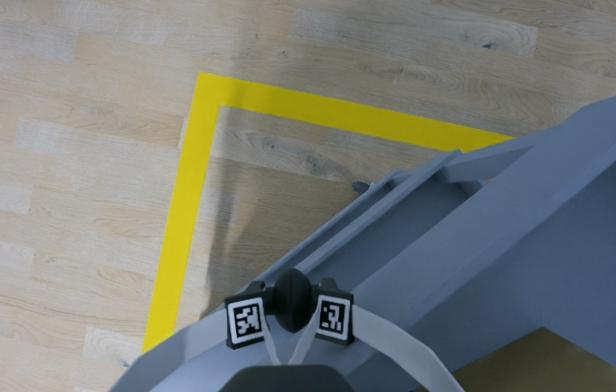

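move:
  blocking: false
  r1: {"base":{"translate_m":0.02,"strafe_m":-0.05},"pace":"slow"}
  cameras: []

wait:
  seconds: 2
  cameras: []

move:
  blocking: false
  r1: {"joints":{"lift_m":1.19}}
  cameras: []

wait:
  seconds: 3
  cameras: ["r1_wrist_camera"]

Scene clock: 1822.00 s.
move: r1 moving
r1.base_odometry: x=-2.051 y=+2.737 heading=-1.282
r1.turned_by_wheels: +0.000
r1.turned_by_imu: +0.000
r1.base_tilt: forward=-1.5 right=+1.3
r1.lidar_m: 0.29 0.27 3.05 1.32 0.72 0.61 0.60 0.72 1.24 1.67 1.89 0.48
r1.base_status: translate_m moving; strafe_m moving
r1.joint_positions: lift_m=+0.920 arm_m=+0.549 wrist_yaw_rad=+0.001 wrist_pitch_rad=+1.567 wrist_roll_rad=+1.601 gripper_m=-0.019
r1.joint_status: not commanded
r1.measured_speeds: translate_m=+0.017 strafe_m=-0.045 rotate_rad=-0.001 lift_m=+0.000 arm_m=+0.000 wrist_yaw_rad=+0.000 wrist_pitch_rad=+0.014 wrist_roll_rad=+0.000
r1.motor_effort: lift_m=+12(12) arm_m=-3(4) wheel_0=+7(10) wheel_1=-3(8) wheel_2=-3(7)
r1.servo_current: wrist_yaw_rad=52(65) wrist_pitch_rad=46(59) wrist_roll_rad=59(65) gripper_m=46(59)
r1.contact_limits: lift_m 0.2
r1.hand_pose: x=+0.7207 y=-0.0874 z=+0.8103 quat_wxyz=(+0.494, +0.508, +0.492, -0.506) (m; r1's base frame)
r1.wrist_depth_mm: 1025 1025 1042 1008 1025 1008 1025 / 1008 1025 1025 1008 1008 1042 1025 / 1025 1042 1008 1042 1025 1008 289 / 1008 1008 1042 1025 788 241 197 / 1025 1008 1025 1008 - 189 237 / 1042 1025 1025 198 180 237 238 / 1025 1042 163 180 169 236 216
r2: as last shown
r2.base_tilt: forward=-0.6 right=+0.1
r2.lidar_m: 0.97 3.74 3.84 4.53 4.34 1.47 1.03 1.00 1.04 1.39 1.46 1.29
r2.motor_effort: lift_m=+21(21) arm_m=-9(9) wheel_0=-3(3) wheel_1=-3(4) wheel_2=+11(11)
r2.servo_current: wrist_yaw_rad=72(78) wrist_pitch_rad=39(46) wrist_roll_rad=39(59) gripper_m=117(117)
r2.contact_limits: translate_m 0.9
r2.wrist_depth_mm: - - 233 164 262 278 291 / - - 235 167 263 279 293 / - - 236 166 265 281 300 / - - 237 170 265 283 297 / - - 237 168 267 283 301 / - - 183 171 180 286 304 / - - 237 - 272 294 307
pictures: none
No camera images: "cameras" was empty.

Scene clock: 1823.23 s.
earlier move: r1 done
r1.base_odometry: x=-2.083 y=+2.711 heading=-1.282
r1.turned_by_wheels: +0.000
r1.turned_by_imu: +0.000
r1.base_tilt: forward=-1.6 right=+1.3
r1.lidar_m: 0.32 0.27 3.07 1.38 0.76 0.62 0.63 0.73 1.30 1.63 1.88 0.53
r1.base_status: done
r1.joint_positions: lift_m=+0.920 arm_m=+0.549 wrist_yaw_rad=+0.001 wrist_pitch_rad=+1.567 wrist_roll_rad=+1.601 gripper_m=-0.019
r1.joint_status: not commanded
r1.measured_speeds: all 0
r1.motor_effort: lift_m=+12(12) arm_m=-4(4) wheel_0=+3(10) wheel_1=-1(8) wheel_2=-1(7)
r1.servo_current: wrist_yaw_rad=46(65) wrist_pitch_rad=46(59) wrist_roll_rad=59(65) gripper_m=59(59)
r1.contact_limits: lift_m 0.2
r1.hand_pose: x=+0.7206 y=-0.0874 z=+0.8103 quat_wxyz=(+0.494, +0.508, +0.492, -0.506) (m; r1's base frame)
r1.wrist_depth_mm: 1042 1008 1025 1008 1025 1025 1025 / 1025 1025 1008 1042 1042 1042 1008 / 1025 1025 1042 1025 1025 1042 1025 / 1042 1025 1025 1025 1025 436 309 / 1025 1025 1025 1025 - 244 224 / 1008 1060 1042 198 180 218 182 / 1042 1025 163 147 162 174 238
r2.base_odometry: x=-3.194 y=+0.671 heading=-2.029
r2.turned_by_wheels: +0.000
r2.turned_by_imu: +0.000
r2.base_tilt: forward=-0.7 right=+0.1
r2.lidar_m: 0.95 3.74 3.89 4.53 4.36 1.47 1.07 1.00 1.04 1.38 1.43 1.29
r2.base_status: not commanded
r2.joint_positions: lift_m=+0.880 arm_m=+0.540 wrist_yaw_rad=+0.261 wrist_pitch_rad=+0.001 wrist_roll_rad=+0.002 gripper_m=-0.028
r2.joint_status: not commanded
r2.measured_speeds: all 0
r2.motor_effort: lift_m=+21(21) arm_m=-9(9) wheel_0=-2(3) wheel_1=-4(4) wheel_2=+11(11)
r2.servo_current: wrist_yaw_rad=78(85) wrist_pitch_rad=39(46) wrist_roll_rad=46(59) gripper_m=117(124)
r2.contact_limits: translate_m 0.9
r2.hand_pose: x=+1.0124 y=-0.0099 z=+1.0576 quat_wxyz=(+0.991, +0.001, +0.001, +0.130) (m; r2's base frame)
r2.wrist_depth_mm: - - 233 164 262 279 293 / - - 236 167 263 279 296 / - - 236 166 263 282 297 / - - 236 170 265 282 297 / - - 238 168 267 283 301 / - - 183 172 180 287 304 / - - 238 - 272 293 304
wait: 1.23 of 2 s (r1 has come to rest)
pictures: none
No camera images: "cameras" was empty.

Scene clock: 1823.73 s.
move: r1 moving
r1.base_odometry: x=-2.083 y=+2.711 heading=-1.282
r1.turned_by_wheels: +0.000
r1.turned_by_imu: +0.000
r1.base_tilt: forward=-1.6 right=+1.3
r1.lidar_m: 0.32 0.26 3.06 1.39 0.75 0.61 0.61 0.76 1.29 1.64 1.87 0.50
r1.base_status: not commanded
r1.joint_positions: lift_m=+0.958 arm_m=+0.549 wrist_yaw_rad=+0.001 wrist_pitch_rad=+1.568 wrist_roll_rad=+1.601 gripper_m=-0.019
r1.joint_status: lift_m moving
r1.measured_speeds: translate_m=+0.000 strafe_m=+0.000 rotate_rad=+0.000 lift_m=+0.146 arm_m=+0.000 wrist_yaw_rad=+0.000 wrist_pitch_rad=+0.000 wrist_roll_rad=+0.000
r1.motor_effort: lift_m=+23(27) arm_m=-4(4) wheel_0=+3(4) wheel_1=-2(2) wheel_2=-1(2)
r1.servo_current: wrist_yaw_rad=33(65) wrist_pitch_rad=33(46) wrist_roll_rad=52(52) gripper_m=59(59)
r1.hand_pose: x=+0.7206 y=-0.0874 z=+0.8474 quat_wxyz=(+0.494, +0.508, +0.492, -0.506) (m; r1's base frame)
r1.wrist_depth_mm: 1042 1060 1060 1060 1060 1060 1060 / 1060 1060 1060 1060 1060 1078 1060 / 1060 1078 1060 1078 1078 1060 1060 / 1060 1060 1060 1060 1042 452 309 / 1060 1060 1060 1060 - 259 226 / 1042 1060 1060 198 181 228 272 / 1078 1060 163 146 179 272 271
r2: as last shown
r2.base_tilt: forward=-0.6 right=+0.0
r2.lidar_m: 0.94 3.73 3.90 4.53 4.34 1.50 1.06 0.97 1.04 1.39 1.46 1.29
r2.servo_current: wrist_yaw_rad=65(85) wrist_pitch_rad=39(46) wrist_roll_rad=39(59) gripper_m=111(124)
r2.contact_limits: translate_m 0.9
r2.wrist_depth_mm: - - 234 164 262 279 293 / - - 234 167 262 279 294 / - - 236 166 263 282 297 / - - 236 170 266 285 297 / - - 237 167 268 285 301 / - - 184 171 180 287 303 / - - 239 - 272 294 307
pictures: none
No camera images: "cameras" was empty.

Scene clock: 1825.40 s.
earlier move: r1 done
r1.base_odometry: x=-2.083 y=+2.711 heading=-1.282
r1.turned_by_wheels: +0.000
r1.turned_by_imu: +0.000
r1.base_tilt: forward=-1.6 right=+1.2
r1.lidar_m: 0.32 0.30 3.08 1.38 0.74 0.64 0.64 0.72 1.25 1.68 1.89 0.52
r1.base_status: not commanded
r1.joint_positions: lift_m=+1.190 arm_m=+0.549 wrist_yaw_rad=+0.001 wrist_pitch_rad=+1.568 wrist_roll_rad=+1.601 gripper_m=-0.019
r1.joint_status: all done
r1.measured_speeds: all 0
r1.motor_effort: lift_m=+24(28) arm_m=-3(4) wheel_0=+4(4) wheel_1=-2(2) wheel_2=-1(2)
r1.servo_current: wrist_yaw_rad=59(78) wrist_pitch_rad=39(46) wrist_roll_rad=46(72) gripper_m=52(59)
r1.hand_pose: x=+0.7206 y=-0.0874 z=+1.0794 quat_wxyz=(+0.494, +0.508, +0.492, -0.506) (m; r1's base frame)
r1.wrist_depth_mm: 1308 1308 1336 1308 1281 1281 1281 / 1281 1308 1308 1308 1281 1308 1281 / 1308 1336 1308 1281 1308 1281 1281 / 1308 1281 1308 1308 1281 488 1078 / 1308 1308 1308 1308 504 508 1078 / 1308 1281 188 198 480 508 508 / 1308 1308 180 179 171 303 508
r2.base_odometry: x=-3.194 y=+0.671 heading=-2.029
r2.turned_by_wheels: +0.000
r2.turned_by_imu: +0.000
r2.base_tilt: forward=-0.6 right=+0.1
r2.lidar_m: 0.95 3.74 3.87 4.57 4.36 1.47 1.07 0.97 1.03 1.38 1.42 1.33
r2.base_status: not commanded
r2.joint_positions: lift_m=+0.880 arm_m=+0.540 wrist_yaw_rad=+0.261 wrist_pitch_rad=+0.001 wrist_roll_rad=+0.002 gripper_m=-0.028
r2.joint_status: not commanded
r2.measured_speeds: all 0
r2.motor_effort: lift_m=+21(21) arm_m=-9(9) wheel_0=-3(3) wheel_1=-3(4) wheel_2=+11(11)
r2.servo_current: wrist_yaw_rad=65(85) wrist_pitch_rad=46(46) wrist_roll_rad=52(65) gripper_m=111(124)
r2.contact_limits: translate_m 0.9
r2.hand_pose: x=+1.0124 y=-0.0099 z=+1.0576 quat_wxyz=(+0.991, +0.001, +0.001, +0.130) (m; r2's base frame)
r2.wrist_depth_mm: - - 233 164 262 278 293 / - - 234 167 263 279 294 / - - 236 167 264 281 297 / - - 236 169 265 285 297 / - - 238 167 267 283 301 / - - 184 171 180 287 304 / - - 238 - 272 293 306
wait: 1.67 of 3 s (r1 has come to rest)
pictures: r1_wrist_camera
Images, in order (width x height): r1_wrist_camera 616x392.

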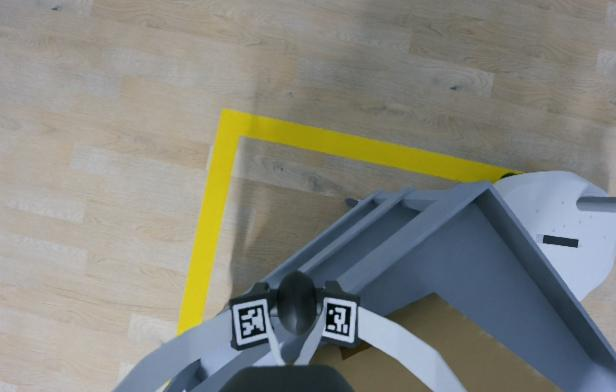

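zoom_image:
  camera: "r1_wrist_camera"
  region: [110, 290, 310, 392]

Scaled by 2.520.

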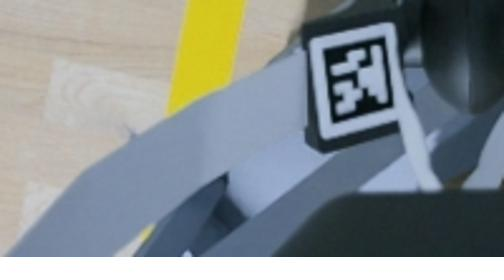

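move:
  blocking: false
  r1: {"joints":{"wrist_roll_rad":0.0,"wrist_pitch_rad":1.5}}
  cameras: []

wait:
  seconds: 2
  cameras: ["r1_wrist_camera"]

Scene clock: 1842.13 s.
move: r1 moving
r1.base_odometry: x=-2.083 y=+2.711 heading=-1.282
r1.turned_by_wheels: +0.000
r1.turned_by_imu: +0.000
r1.base_tilt: forward=-1.6 right=+1.3
r1.lidar_m: 0.32 0.29 3.07 1.38 0.74 0.63 0.64 0.73 1.28 1.67 1.91 0.49
r1.base_status: not commanded
r1.joint_positions: lift_m=+1.190 arm_m=+0.549 wrist_yaw_rad=+0.001 wrist_pitch_rad=+1.503 wrist_roll_rad=+1.018 gripper_m=-0.019
r1.joint_status: wrist_pitch_rad moving; wrist_roll_rad moving
r1.measured_speeds: translate_m=+0.000 strafe_m=+0.000 rotate_rad=+0.000 lift_m=+0.000 arm_m=+0.000 wrist_yaw_rad=+0.000 wrist_pitch_rad=+0.000 wrist_roll_rad=-1.819
r1.motor_effort: lift_m=+24(24) arm_m=-4(4) wheel_0=+4(5) wheel_1=-2(2) wheel_2=-1(2)
r1.servo_current: wrist_yaw_rad=33(65) wrist_pitch_rad=52(65) wrist_roll_rad=65(117) gripper_m=65(65)
r1.hand_pose: x=+0.7392 y=-0.0874 z=+1.0800 quat_wxyz=(+0.638, +0.356, +0.596, -0.332) (m; r1's base frame)
r1.wrist_depth_mm: 1336 1366 1308 1308 1281 1281 1255 / 1366 1336 1308 1281 1281 1308 1255 / 1366 1336 1281 1308 1281 1308 1255 / 1366 1366 1308 1255 1255 1255 1255 / 1308 1308 1281 1308 1255 1281 1205 / 1336 1308 185 199 430 480 1042 / 521 459 180 184 170 452 1025
r2: as last shown
r2.base_tilt: forward=-0.6 right=+0.0
r2.lidar_m: 0.95 3.74 3.87 4.56 4.36 1.49 1.04 0.99 1.01 1.40 1.43 1.27
r2.motor_effort: lift_m=+21(21) arm_m=-9(9) wheel_0=-2(3) wheel_1=-3(4) wheel_2=+12(12)
r2.servo_current: wrist_yaw_rad=72(85) wrist_pitch_rad=39(46) wrist_roll_rad=46(52) gripper_m=117(124)
r2.contact_limits: translate_m 0.9
r2.wrist_depth_mm: - - 234 164 262 278 294 / - - 235 167 262 277 294 / - - 236 166 264 282 298 / - - 237 170 264 282 298 / - - 238 167 267 285 301 / - - 184 171 179 289 303 / - - 238 - 272 293 306
pictures: none
No camera images: "cameras" was empty.

Scene clock: 1843.17 s.
earlier move: r1 done
r1.base_odometry: x=-2.083 y=+2.711 heading=-1.282
r1.turned_by_wheels: +0.000
r1.turned_by_imu: +0.000
r1.base_tilt: forward=-1.5 right=+1.3
r1.lidar_m: 0.32 0.29 3.07 1.39 0.77 0.64 0.63 0.73 1.30 1.66 1.89 0.50
r1.base_status: not commanded
r1.joint_positions: lift_m=+1.190 arm_m=+0.549 wrist_yaw_rad=+0.001 wrist_pitch_rad=+1.503 wrist_roll_rad=+0.002 gripper_m=-0.019
r1.joint_status: all done
r1.measured_speeds: all 0
r1.motor_effort: lift_m=+24(24) arm_m=-3(4) wheel_0=+4(5) wheel_1=-1(2) wheel_2=-1(2)
r1.servo_current: wrist_yaw_rad=65(72) wrist_pitch_rad=33(78) wrist_roll_rad=39(117) gripper_m=59(65)
r1.hand_pose: x=+0.7392 y=-0.0874 z=+1.0800 quat_wxyz=(+0.731, +0.000, +0.683, +0.000) (m; r1's base frame)
r1.wrist_depth_mm: 1336 1336 1336 1336 1308 1336 1308 / 512 1308 1308 1308 1308 1308 1308 / 517 512 1308 1308 1336 1308 1336 / 512 508 1308 1281 1308 1308 1281 / 504 430 504 1308 1281 1281 1281 / 232 322 418 199 1255 1281 1281 / 227 256 179 180 162 1255 1281
r2.base_odometry: x=-3.194 y=+0.671 heading=-2.029
r2.turned_by_wheels: +0.000
r2.turned_by_imu: +0.000
r2.base_tilt: forward=-0.6 right=+0.0
r2.lidar_m: 0.95 3.72 3.86 4.57 4.35 1.49 1.03 0.99 1.01 1.41 1.45 1.25
r2.base_status: not commanded
r2.joint_positions: lift_m=+0.880 arm_m=+0.540 wrist_yaw_rad=+0.261 wrist_pitch_rad=+0.001 wrist_roll_rad=+0.002 gripper_m=-0.028
r2.joint_status: not commanded
r2.measured_speeds: all 0
r2.motor_effort: lift_m=+21(21) arm_m=-9(9) wheel_0=-3(3) wheel_1=-3(4) wheel_2=+11(12)
r2.servo_current: wrist_yaw_rad=72(85) wrist_pitch_rad=39(46) wrist_roll_rad=52(59) gripper_m=124(124)
r2.contact_limits: translate_m 0.9
r2.hand_pose: x=+1.0124 y=-0.0099 z=+1.0576 quat_wxyz=(+0.991, +0.001, +0.001, +0.130) (m; r2's base frame)
r2.wrist_depth_mm: - - 234 164 260 278 293 / - - 234 167 262 279 294 / - - 236 166 264 281 297 / - - 236 170 265 283 297 / - - 238 167 267 285 301 / - - 183 171 180 287 303 / - - 238 - 272 293 306
wait: 1.03 of 2 s (r1 has come to rest)
pictures: r1_wrist_camera
Images, in order (width x height): r1_wrist_camera 616x392.

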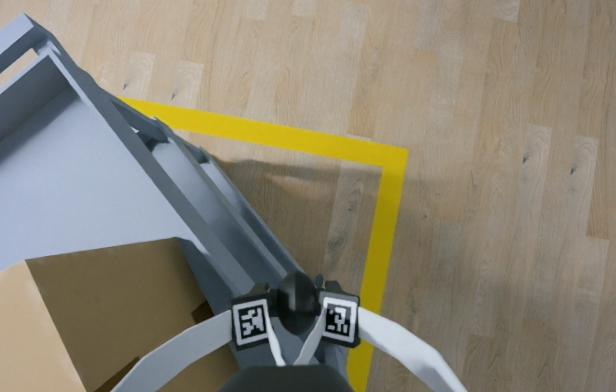

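move:
  blocking: false
  r1: {"joints":{"arm_m":0.1}}
  r2: {"base":{"translate_m":0.2,"strafe_m":0.085},"pace":"slow","contact_limits":{"translate_m":0.9}}
  cameras: []

wait:
  seconds: 1.5
  cameras: []

wait:
  seconds: 2.5
  cameras: ["r2_head_camera"]

Scene clock: 1860.77 s.
move: r1 moving; r2 moving
r1.base_odometry: x=-2.083 y=+2.711 heading=-1.282
r1.turned_by_wheels: +0.000
r1.turned_by_imu: +0.000
r1.base_tilt: forward=-1.6 right=+1.3
r1.lidar_m: 0.31 0.29 3.07 1.36 0.76 0.65 0.63 0.73 1.27 1.66 1.88 0.49
r1.base_status: not commanded
r1.joint_positions: lift_m=+1.190 arm_m=+0.498 wrist_yaw_rad=+0.001 wrist_pitch_rad=+1.502 wrist_roll_rad=+0.002 gripper_m=-0.019
r1.joint_status: arm_m moving
r1.measured_speeds: translate_m=+0.000 strafe_m=+0.000 rotate_rad=+0.000 lift_m=+0.000 arm_m=-0.195 wrist_yaw_rad=+0.000 wrist_pitch_rad=+0.000 wrist_roll_rad=+0.000
r1.motor_effort: lift_m=+24(24) arm_m=-4(7) wheel_0=+4(4) wheel_1=-2(2) wheel_2=-1(2)
r1.servo_current: wrist_yaw_rad=52(65) wrist_pitch_rad=39(52) wrist_roll_rad=52(59) gripper_m=52(59)
r1.hand_pose: x=+0.6887 y=-0.0874 z=+1.0800 quat_wxyz=(+0.731, +0.000, +0.682, +0.000) (m; r1's base frame)
r1.wrist_depth_mm: - 1366 1336 1308 1336 1366 1281 / 521 530 1308 1308 1308 1336 1308 / 512 512 1308 1308 1281 1308 1308 / 266 512 512 1281 1308 1336 1281 / 232 329 496 1308 1336 1281 1308 / 229 286 373 198 1281 1255 1255 / - 233 180 183 162 1281 1281
r2.base_odometry: x=-3.195 y=+0.658 heading=-2.028
r2.turned_by_wheels: +0.001
r2.turned_by_imu: +0.001
r2.base_tilt: forward=-0.6 right=+0.1
r2.lidar_m: 0.95 3.73 3.83 4.56 4.32 1.54 1.04 1.00 1.04 1.41 1.44 1.29
r2.base_status: translate_m moving; strafe_m moving
r2.joint_positions: lift_m=+0.880 arm_m=+0.540 wrist_yaw_rad=+0.260 wrist_pitch_rad=+0.001 wrist_roll_rad=+0.002 gripper_m=-0.029
r2.joint_status: not commanded
r2.measured_speeds: translate_m=+0.048 strafe_m=+0.020 rotate_rad=+0.002 lift_m=+0.000 arm_m=+0.000 wrist_yaw_rad=+0.000 wrist_pitch_rad=+0.000 wrist_roll_rad=+0.000
r2.motor_effort: lift_m=+21(21) arm_m=-9(9) wheel_0=+6(9) wheel_1=+7(8) wheel_2=-4(10)
r2.servo_current: wrist_yaw_rad=59(72) wrist_pitch_rad=39(46) wrist_roll_rad=52(65) gripper_m=117(117)
r2.contact_limits: translate_m 0.9
r2.hand_pose: x=+1.0124 y=-0.0104 z=+1.0576 quat_wxyz=(+0.992, +0.001, +0.001, +0.129) (m; r2's base frame)
r2.wrist_depth_mm: - - 234 164 259 278 290 / - - 235 166 262 276 291 / - - 236 166 263 279 294 / - - 237 168 263 281 296 / - - 239 167 265 283 296 / - - 185 168 181 286 298 / - - 239 - 271 290 300
pictures: none
No camera images: "cameras" was empty.

Scene clock: 1862.27 s.
earlier move: r1 moving; r2 moving
r1.base_odometry: x=-2.083 y=+2.711 heading=-1.282
r1.turned_by_wheels: +0.000
r1.turned_by_imu: +0.000
r1.base_tilt: forward=-1.6 right=+1.3
r1.lidar_m: 0.31 0.29 3.06 1.38 0.77 0.64 0.64 0.74 1.27 1.66 1.90 0.48
r1.base_status: not commanded
r1.joint_positions: lift_m=+1.190 arm_m=+0.103 wrist_yaw_rad=+0.001 wrist_pitch_rad=+1.502 wrist_roll_rad=+0.002 gripper_m=-0.019
r1.joint_status: arm_m moving
r1.measured_speeds: translate_m=+0.000 strafe_m=+0.000 rotate_rad=+0.000 lift_m=+0.000 arm_m=-0.054 wrist_yaw_rad=+0.000 wrist_pitch_rad=+0.000 wrist_roll_rad=+0.000
r1.motor_effort: lift_m=+24(24) arm_m=-6(8) wheel_0=+3(5) wheel_1=-2(2) wheel_2=-1(2)
r1.servo_current: wrist_yaw_rad=52(78) wrist_pitch_rad=39(52) wrist_roll_rad=46(72) gripper_m=46(59)
r1.hand_pose: x=+0.2937 y=-0.0874 z=+1.0800 quat_wxyz=(+0.731, +0.000, +0.682, +0.000) (m; r1's base frame)
r1.wrist_depth_mm: 306 362 469 525 1336 1336 1281 / 366 445 521 517 1336 1281 1308 / 469 512 517 699 1308 1281 1308 / 508 508 500 1281 1308 1281 1308 / 504 508 1281 1281 1308 1281 1281 / 1281 1308 1078 198 1281 1281 1281 / 1281 1281 179 183 162 1255 1281
r2.base_odometry: x=-3.202 y=+0.518 heading=-2.026
r2.turned_by_wheels: +0.002
r2.turned_by_imu: +0.005
r2.base_tilt: forward=-0.6 right=+0.1
r2.lidar_m: 0.94 3.57 3.73 4.56 4.36 1.66 1.22 1.13 1.20 1.51 1.43 1.22
r2.base_status: translate_m moving; strafe_m moving
r2.joint_positions: lift_m=+0.880 arm_m=+0.540 wrist_yaw_rad=+0.260 wrist_pitch_rad=+0.001 wrist_roll_rad=+0.002 gripper_m=-0.029
r2.joint_status: not commanded
r2.measured_speeds: translate_m=+0.092 strafe_m=+0.038 rotate_rad=-0.004 lift_m=+0.000 arm_m=+0.000 wrist_yaw_rad=+0.000 wrist_pitch_rad=+0.000 wrist_roll_rad=+0.000
r2.motor_effort: lift_m=+21(21) arm_m=-8(9) wheel_0=+17(20) wheel_1=+13(14) wheel_2=+3(10)
r2.servo_current: wrist_yaw_rad=72(72) wrist_pitch_rad=39(46) wrist_roll_rad=46(65) gripper_m=111(124)
r2.contact_limits: translate_m 0.9
r2.hand_pose: x=+1.0123 y=-0.0104 z=+1.0576 quat_wxyz=(+0.992, +0.001, +0.001, +0.129) (m; r2's base frame)
r2.wrist_depth_mm: - - 237 167 243 247 250 / - - 239 163 245 248 250 / - - 240 168 246 250 253 / - - 242 168 248 251 255 / - - 244 165 249 253 255 / - - 180 166 181 255 258 / - - 246 - 254 256 259
wait: 1.50 s; no rest
pictures: none
No camera images: "cameras" was empty.

Scene clock: 1862.67 s.
earlier move: r1 done; r2 moving
r1.base_odometry: x=-2.083 y=+2.711 heading=-1.282
r1.turned_by_wheels: +0.000
r1.turned_by_imu: +0.000
r1.base_tilt: forward=-1.6 right=+1.3
r1.lidar_m: 0.32 0.30 3.06 1.40 0.78 0.62 0.63 0.74 1.30 1.67 1.87 0.50
r1.base_status: not commanded
r1.joint_positions: lift_m=+1.190 arm_m=+0.100 wrist_yaw_rad=+0.001 wrist_pitch_rad=+1.502 wrist_roll_rad=+0.002 gripper_m=-0.019
r1.joint_status: all done
r1.measured_speeds: all 0
r1.motor_effort: lift_m=+24(24) arm_m=-4(8) wheel_0=+4(5) wheel_1=-2(2) wheel_2=-1(2)
r1.servo_current: wrist_yaw_rad=46(78) wrist_pitch_rad=39(52) wrist_roll_rad=39(72) gripper_m=59(59)
r1.hand_pose: x=+0.2909 y=-0.0874 z=+1.0800 quat_wxyz=(+0.731, +0.000, +0.682, +0.000) (m; r1's base frame)
r1.wrist_depth_mm: 312 366 466 521 1336 1336 1397 / 375 455 517 517 1336 1366 1308 / 477 512 517 1336 1308 1308 1336 / 517 512 508 1308 1281 1308 1308 / 500 508 1255 1281 1336 1281 1281 / 1281 1281 208 198 1281 1308 1281 / 1281 1281 179 183 162 1255 1281
r2.base_odometry: x=-3.204 y=+0.480 heading=-2.026
r2.turned_by_wheels: +0.000
r2.turned_by_imu: +0.001
r2.base_tilt: forward=-0.7 right=+0.1
r2.lidar_m: 0.92 3.56 3.67 4.60 4.37 1.72 1.25 1.17 1.21 1.49 1.43 1.18
r2.base_status: translate_m moving; strafe_m moving
r2.joint_positions: lift_m=+0.880 arm_m=+0.540 wrist_yaw_rad=+0.260 wrist_pitch_rad=+0.001 wrist_roll_rad=+0.002 gripper_m=-0.029
r2.joint_status: not commanded
r2.measured_speeds: translate_m=+0.071 strafe_m=+0.031 rotate_rad=-0.001 lift_m=+0.000 arm_m=+0.000 wrist_yaw_rad=+0.000 wrist_pitch_rad=+0.000 wrist_roll_rad=+0.000
r2.motor_effort: lift_m=+21(21) arm_m=-8(9) wheel_0=+20(20) wheel_1=+11(14) wheel_2=+6(10)
r2.servo_current: wrist_yaw_rad=59(72) wrist_pitch_rad=39(46) wrist_roll_rad=39(65) gripper_m=111(124)
r2.contact_limits: translate_m 0.9
r2.hand_pose: x=+1.0123 y=-0.0104 z=+1.0576 quat_wxyz=(+0.992, +0.001, +0.001, +0.129) (m; r2's base frame)
r2.wrist_depth_mm: - - 240 167 241 242 242 / - - 241 167 242 244 244 / - - 242 167 245 244 245 / - - 243 167 244 246 246 / - - 245 167 246 247 247 / - - 182 166 180 249 250 / - - 248 - 250 249 250
wait: 0.40 of 2.5 s (r1 has come to rest)
pictures: r2_head_camera
Images, in order (width x height): r2_head_camera 420x560.

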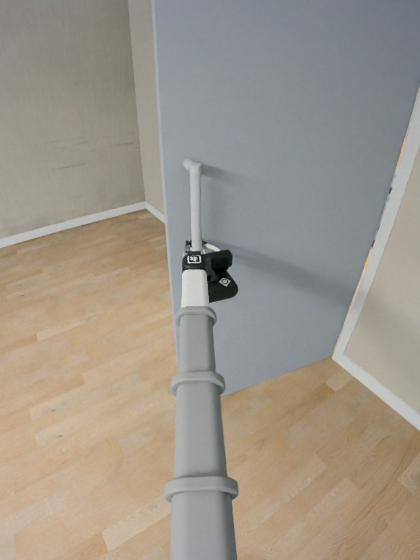

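Working well. Continue.

move:
  blocking: false
  r2: {"base":{"translate_m":0.3,"strafe_m":0.11},"pace":"slow","contact_limits":{"translate_m":0.9}}
  cameras: []

wait:
  seconds: 5
  cameras: ["r2_head_camera"]

Scene clock: 1866.47 s.
earlier move: r2 done
move: r2 moving
r1: as last shown
r1.base_tilt: forward=-1.6 right=+1.2
r1.lidar_m: 0.33 0.28 3.06 1.40 0.76 0.63 0.64 0.72 1.27 1.66 1.90 0.50
r1.motor_effort: lift_m=+24(24) arm_m=-4(4) wheel_0=+4(4) wheel_1=-2(2) wheel_2=-1(1)
r1.servo_current: wrist_yaw_rad=46(59) wrist_pitch_rad=39(52) wrist_roll_rad=59(59) gripper_m=59(65)
r1.wrist_depth_mm: 312 368 462 525 1308 1336 1336 / 375 452 521 521 1308 1366 1336 / 473 517 512 1281 1308 1308 1308 / 512 512 508 1281 1281 1308 1308 / 512 504 1308 1281 1281 1281 1308 / 1281 1308 208 198 1255 1281 1308 / 1255 1308 179 183 162 1255 1255
r2.base_odometry: x=-3.207 y=+0.441 heading=-2.024
r2.turned_by_wheels: +0.002
r2.turned_by_imu: +0.004
r2.base_tilt: forward=-0.7 right=+0.0
r2.lidar_m: 0.97 3.52 3.65 4.59 4.37 1.78 1.29 1.19 1.27 1.49 1.41 1.17
r2.base_status: translate_m moving; strafe_m moving
r2.joint_positions: lift_m=+0.880 arm_m=+0.540 wrist_yaw_rad=+0.260 wrist_pitch_rad=+0.001 wrist_roll_rad=+0.002 gripper_m=-0.029
r2.joint_status: not commanded
r2.measured_speeds: translate_m=+0.049 strafe_m=+0.018 rotate_rad=+0.002 lift_m=+0.000 arm_m=+0.000 wrist_yaw_rad=+0.000 wrist_pitch_rad=+0.000 wrist_roll_rad=+0.000
r2.motor_effort: lift_m=+21(21) arm_m=-8(8) wheel_0=+14(16) wheel_1=+14(14) wheel_2=+1(9)
r2.servo_current: wrist_yaw_rad=59(72) wrist_pitch_rad=39(46) wrist_roll_rad=46(59) gripper_m=117(117)
r2.contact_limits: translate_m 0.9
r2.hand_pose: x=+1.0123 y=-0.0104 z=+1.0576 quat_wxyz=(+0.992, +0.001, +0.001, +0.129) (m; r2's base frame)
r2.wrist_depth_mm: - - 241 164 237 236 236 / - - 242 165 239 237 236 / - - 244 165 241 240 237 / - - 245 166 243 240 239 / - - 247 167 244 241 240 / - - 183 167 179 242 242 / - - 251 - 246 245 244
pictures: none
No camera images: "cameras" was empty.

Scene clock: 1870.40 s.
earlier move: r2 done
r1.base_odometry: x=-2.083 y=+2.711 heading=-1.282
r1.turned_by_wheels: +0.000
r1.turned_by_imu: +0.000
r1.base_tilt: forward=-1.6 right=+1.3
r1.lidar_m: 0.31 0.28 3.07 1.39 0.76 0.63 0.63 0.74 1.27 1.67 1.89 0.50
r1.base_status: not commanded
r1.joint_positions: lift_m=+1.190 arm_m=+0.100 wrist_yaw_rad=+0.001 wrist_pitch_rad=+1.502 wrist_roll_rad=+0.002 gripper_m=-0.019
r1.joint_status: not commanded
r1.measured_speeds: all 0
r1.motor_effort: lift_m=+24(24) arm_m=-4(4) wheel_0=+4(5) wheel_1=-2(2) wheel_2=-1(1)
r1.servo_current: wrist_yaw_rad=46(72) wrist_pitch_rad=46(52) wrist_roll_rad=39(72) gripper_m=59(65)
r1.hand_pose: x=+0.2909 y=-0.0874 z=+1.0800 quat_wxyz=(+0.731, +0.000, +0.682, +0.000) (m; r1's base frame)
r1.wrist_depth_mm: 312 368 466 521 1336 1366 1366 / 375 455 517 517 1336 1308 1336 / 477 512 517 1308 1336 1308 1308 / 508 512 517 1281 1308 1281 1281 / 508 504 1281 1308 1281 1308 1308 / 1308 1281 208 199 1281 1308 1281 / 1281 1255 179 184 162 1281 1281
r2.base_odometry: x=-3.239 y=+0.136 heading=-2.028
r2.turned_by_wheels: -0.005
r2.turned_by_imu: -0.016
r2.base_tilt: forward=-0.6 right=+0.1
r2.lidar_m: 0.93 3.22 3.33 4.41 4.44 2.26 1.63 1.52 1.56 1.47 1.36 1.06
r2.base_status: done
r2.joint_positions: lift_m=+0.880 arm_m=+0.540 wrist_yaw_rad=+0.242 wrist_pitch_rad=+0.001 wrist_roll_rad=+0.001 gripper_m=-0.029
r2.joint_status: not commanded
r2.measured_speeds: all 0
r2.motor_effort: lift_m=+21(21) arm_m=-8(9) wheel_0=-14(22) wheel_1=-5(14) wheel_2=-8(14)
r2.servo_current: wrist_yaw_rad=59(72) wrist_pitch_rad=33(46) wrist_roll_rad=59(59) gripper_m=104(124)
r2.contact_limits: translate_m 0.9
r2.hand_pose: x=+1.0121 y=-0.0158 z=+1.0576 quat_wxyz=(+0.993, +0.001, +0.001, +0.121) (m; r2's base frame)
r2.wrist_depth_mm: - - - 168 227 214 205 / - - - 164 229 216 - / - - - 165 229 218 208 / - - - 166 231 218 209 / - - - 167 233 220 211 / - - 265 165 181 219 211 / - - 1921 - 234 220 212
wait: 3.93 of 5 s (r2 has come to rest)
pictures: r2_head_camera
Images, in order (width x height): r2_head_camera 420x560.

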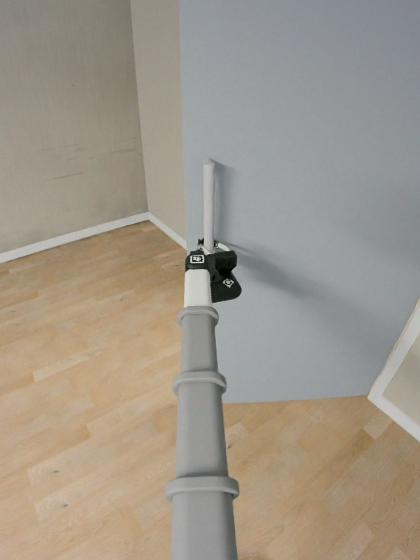

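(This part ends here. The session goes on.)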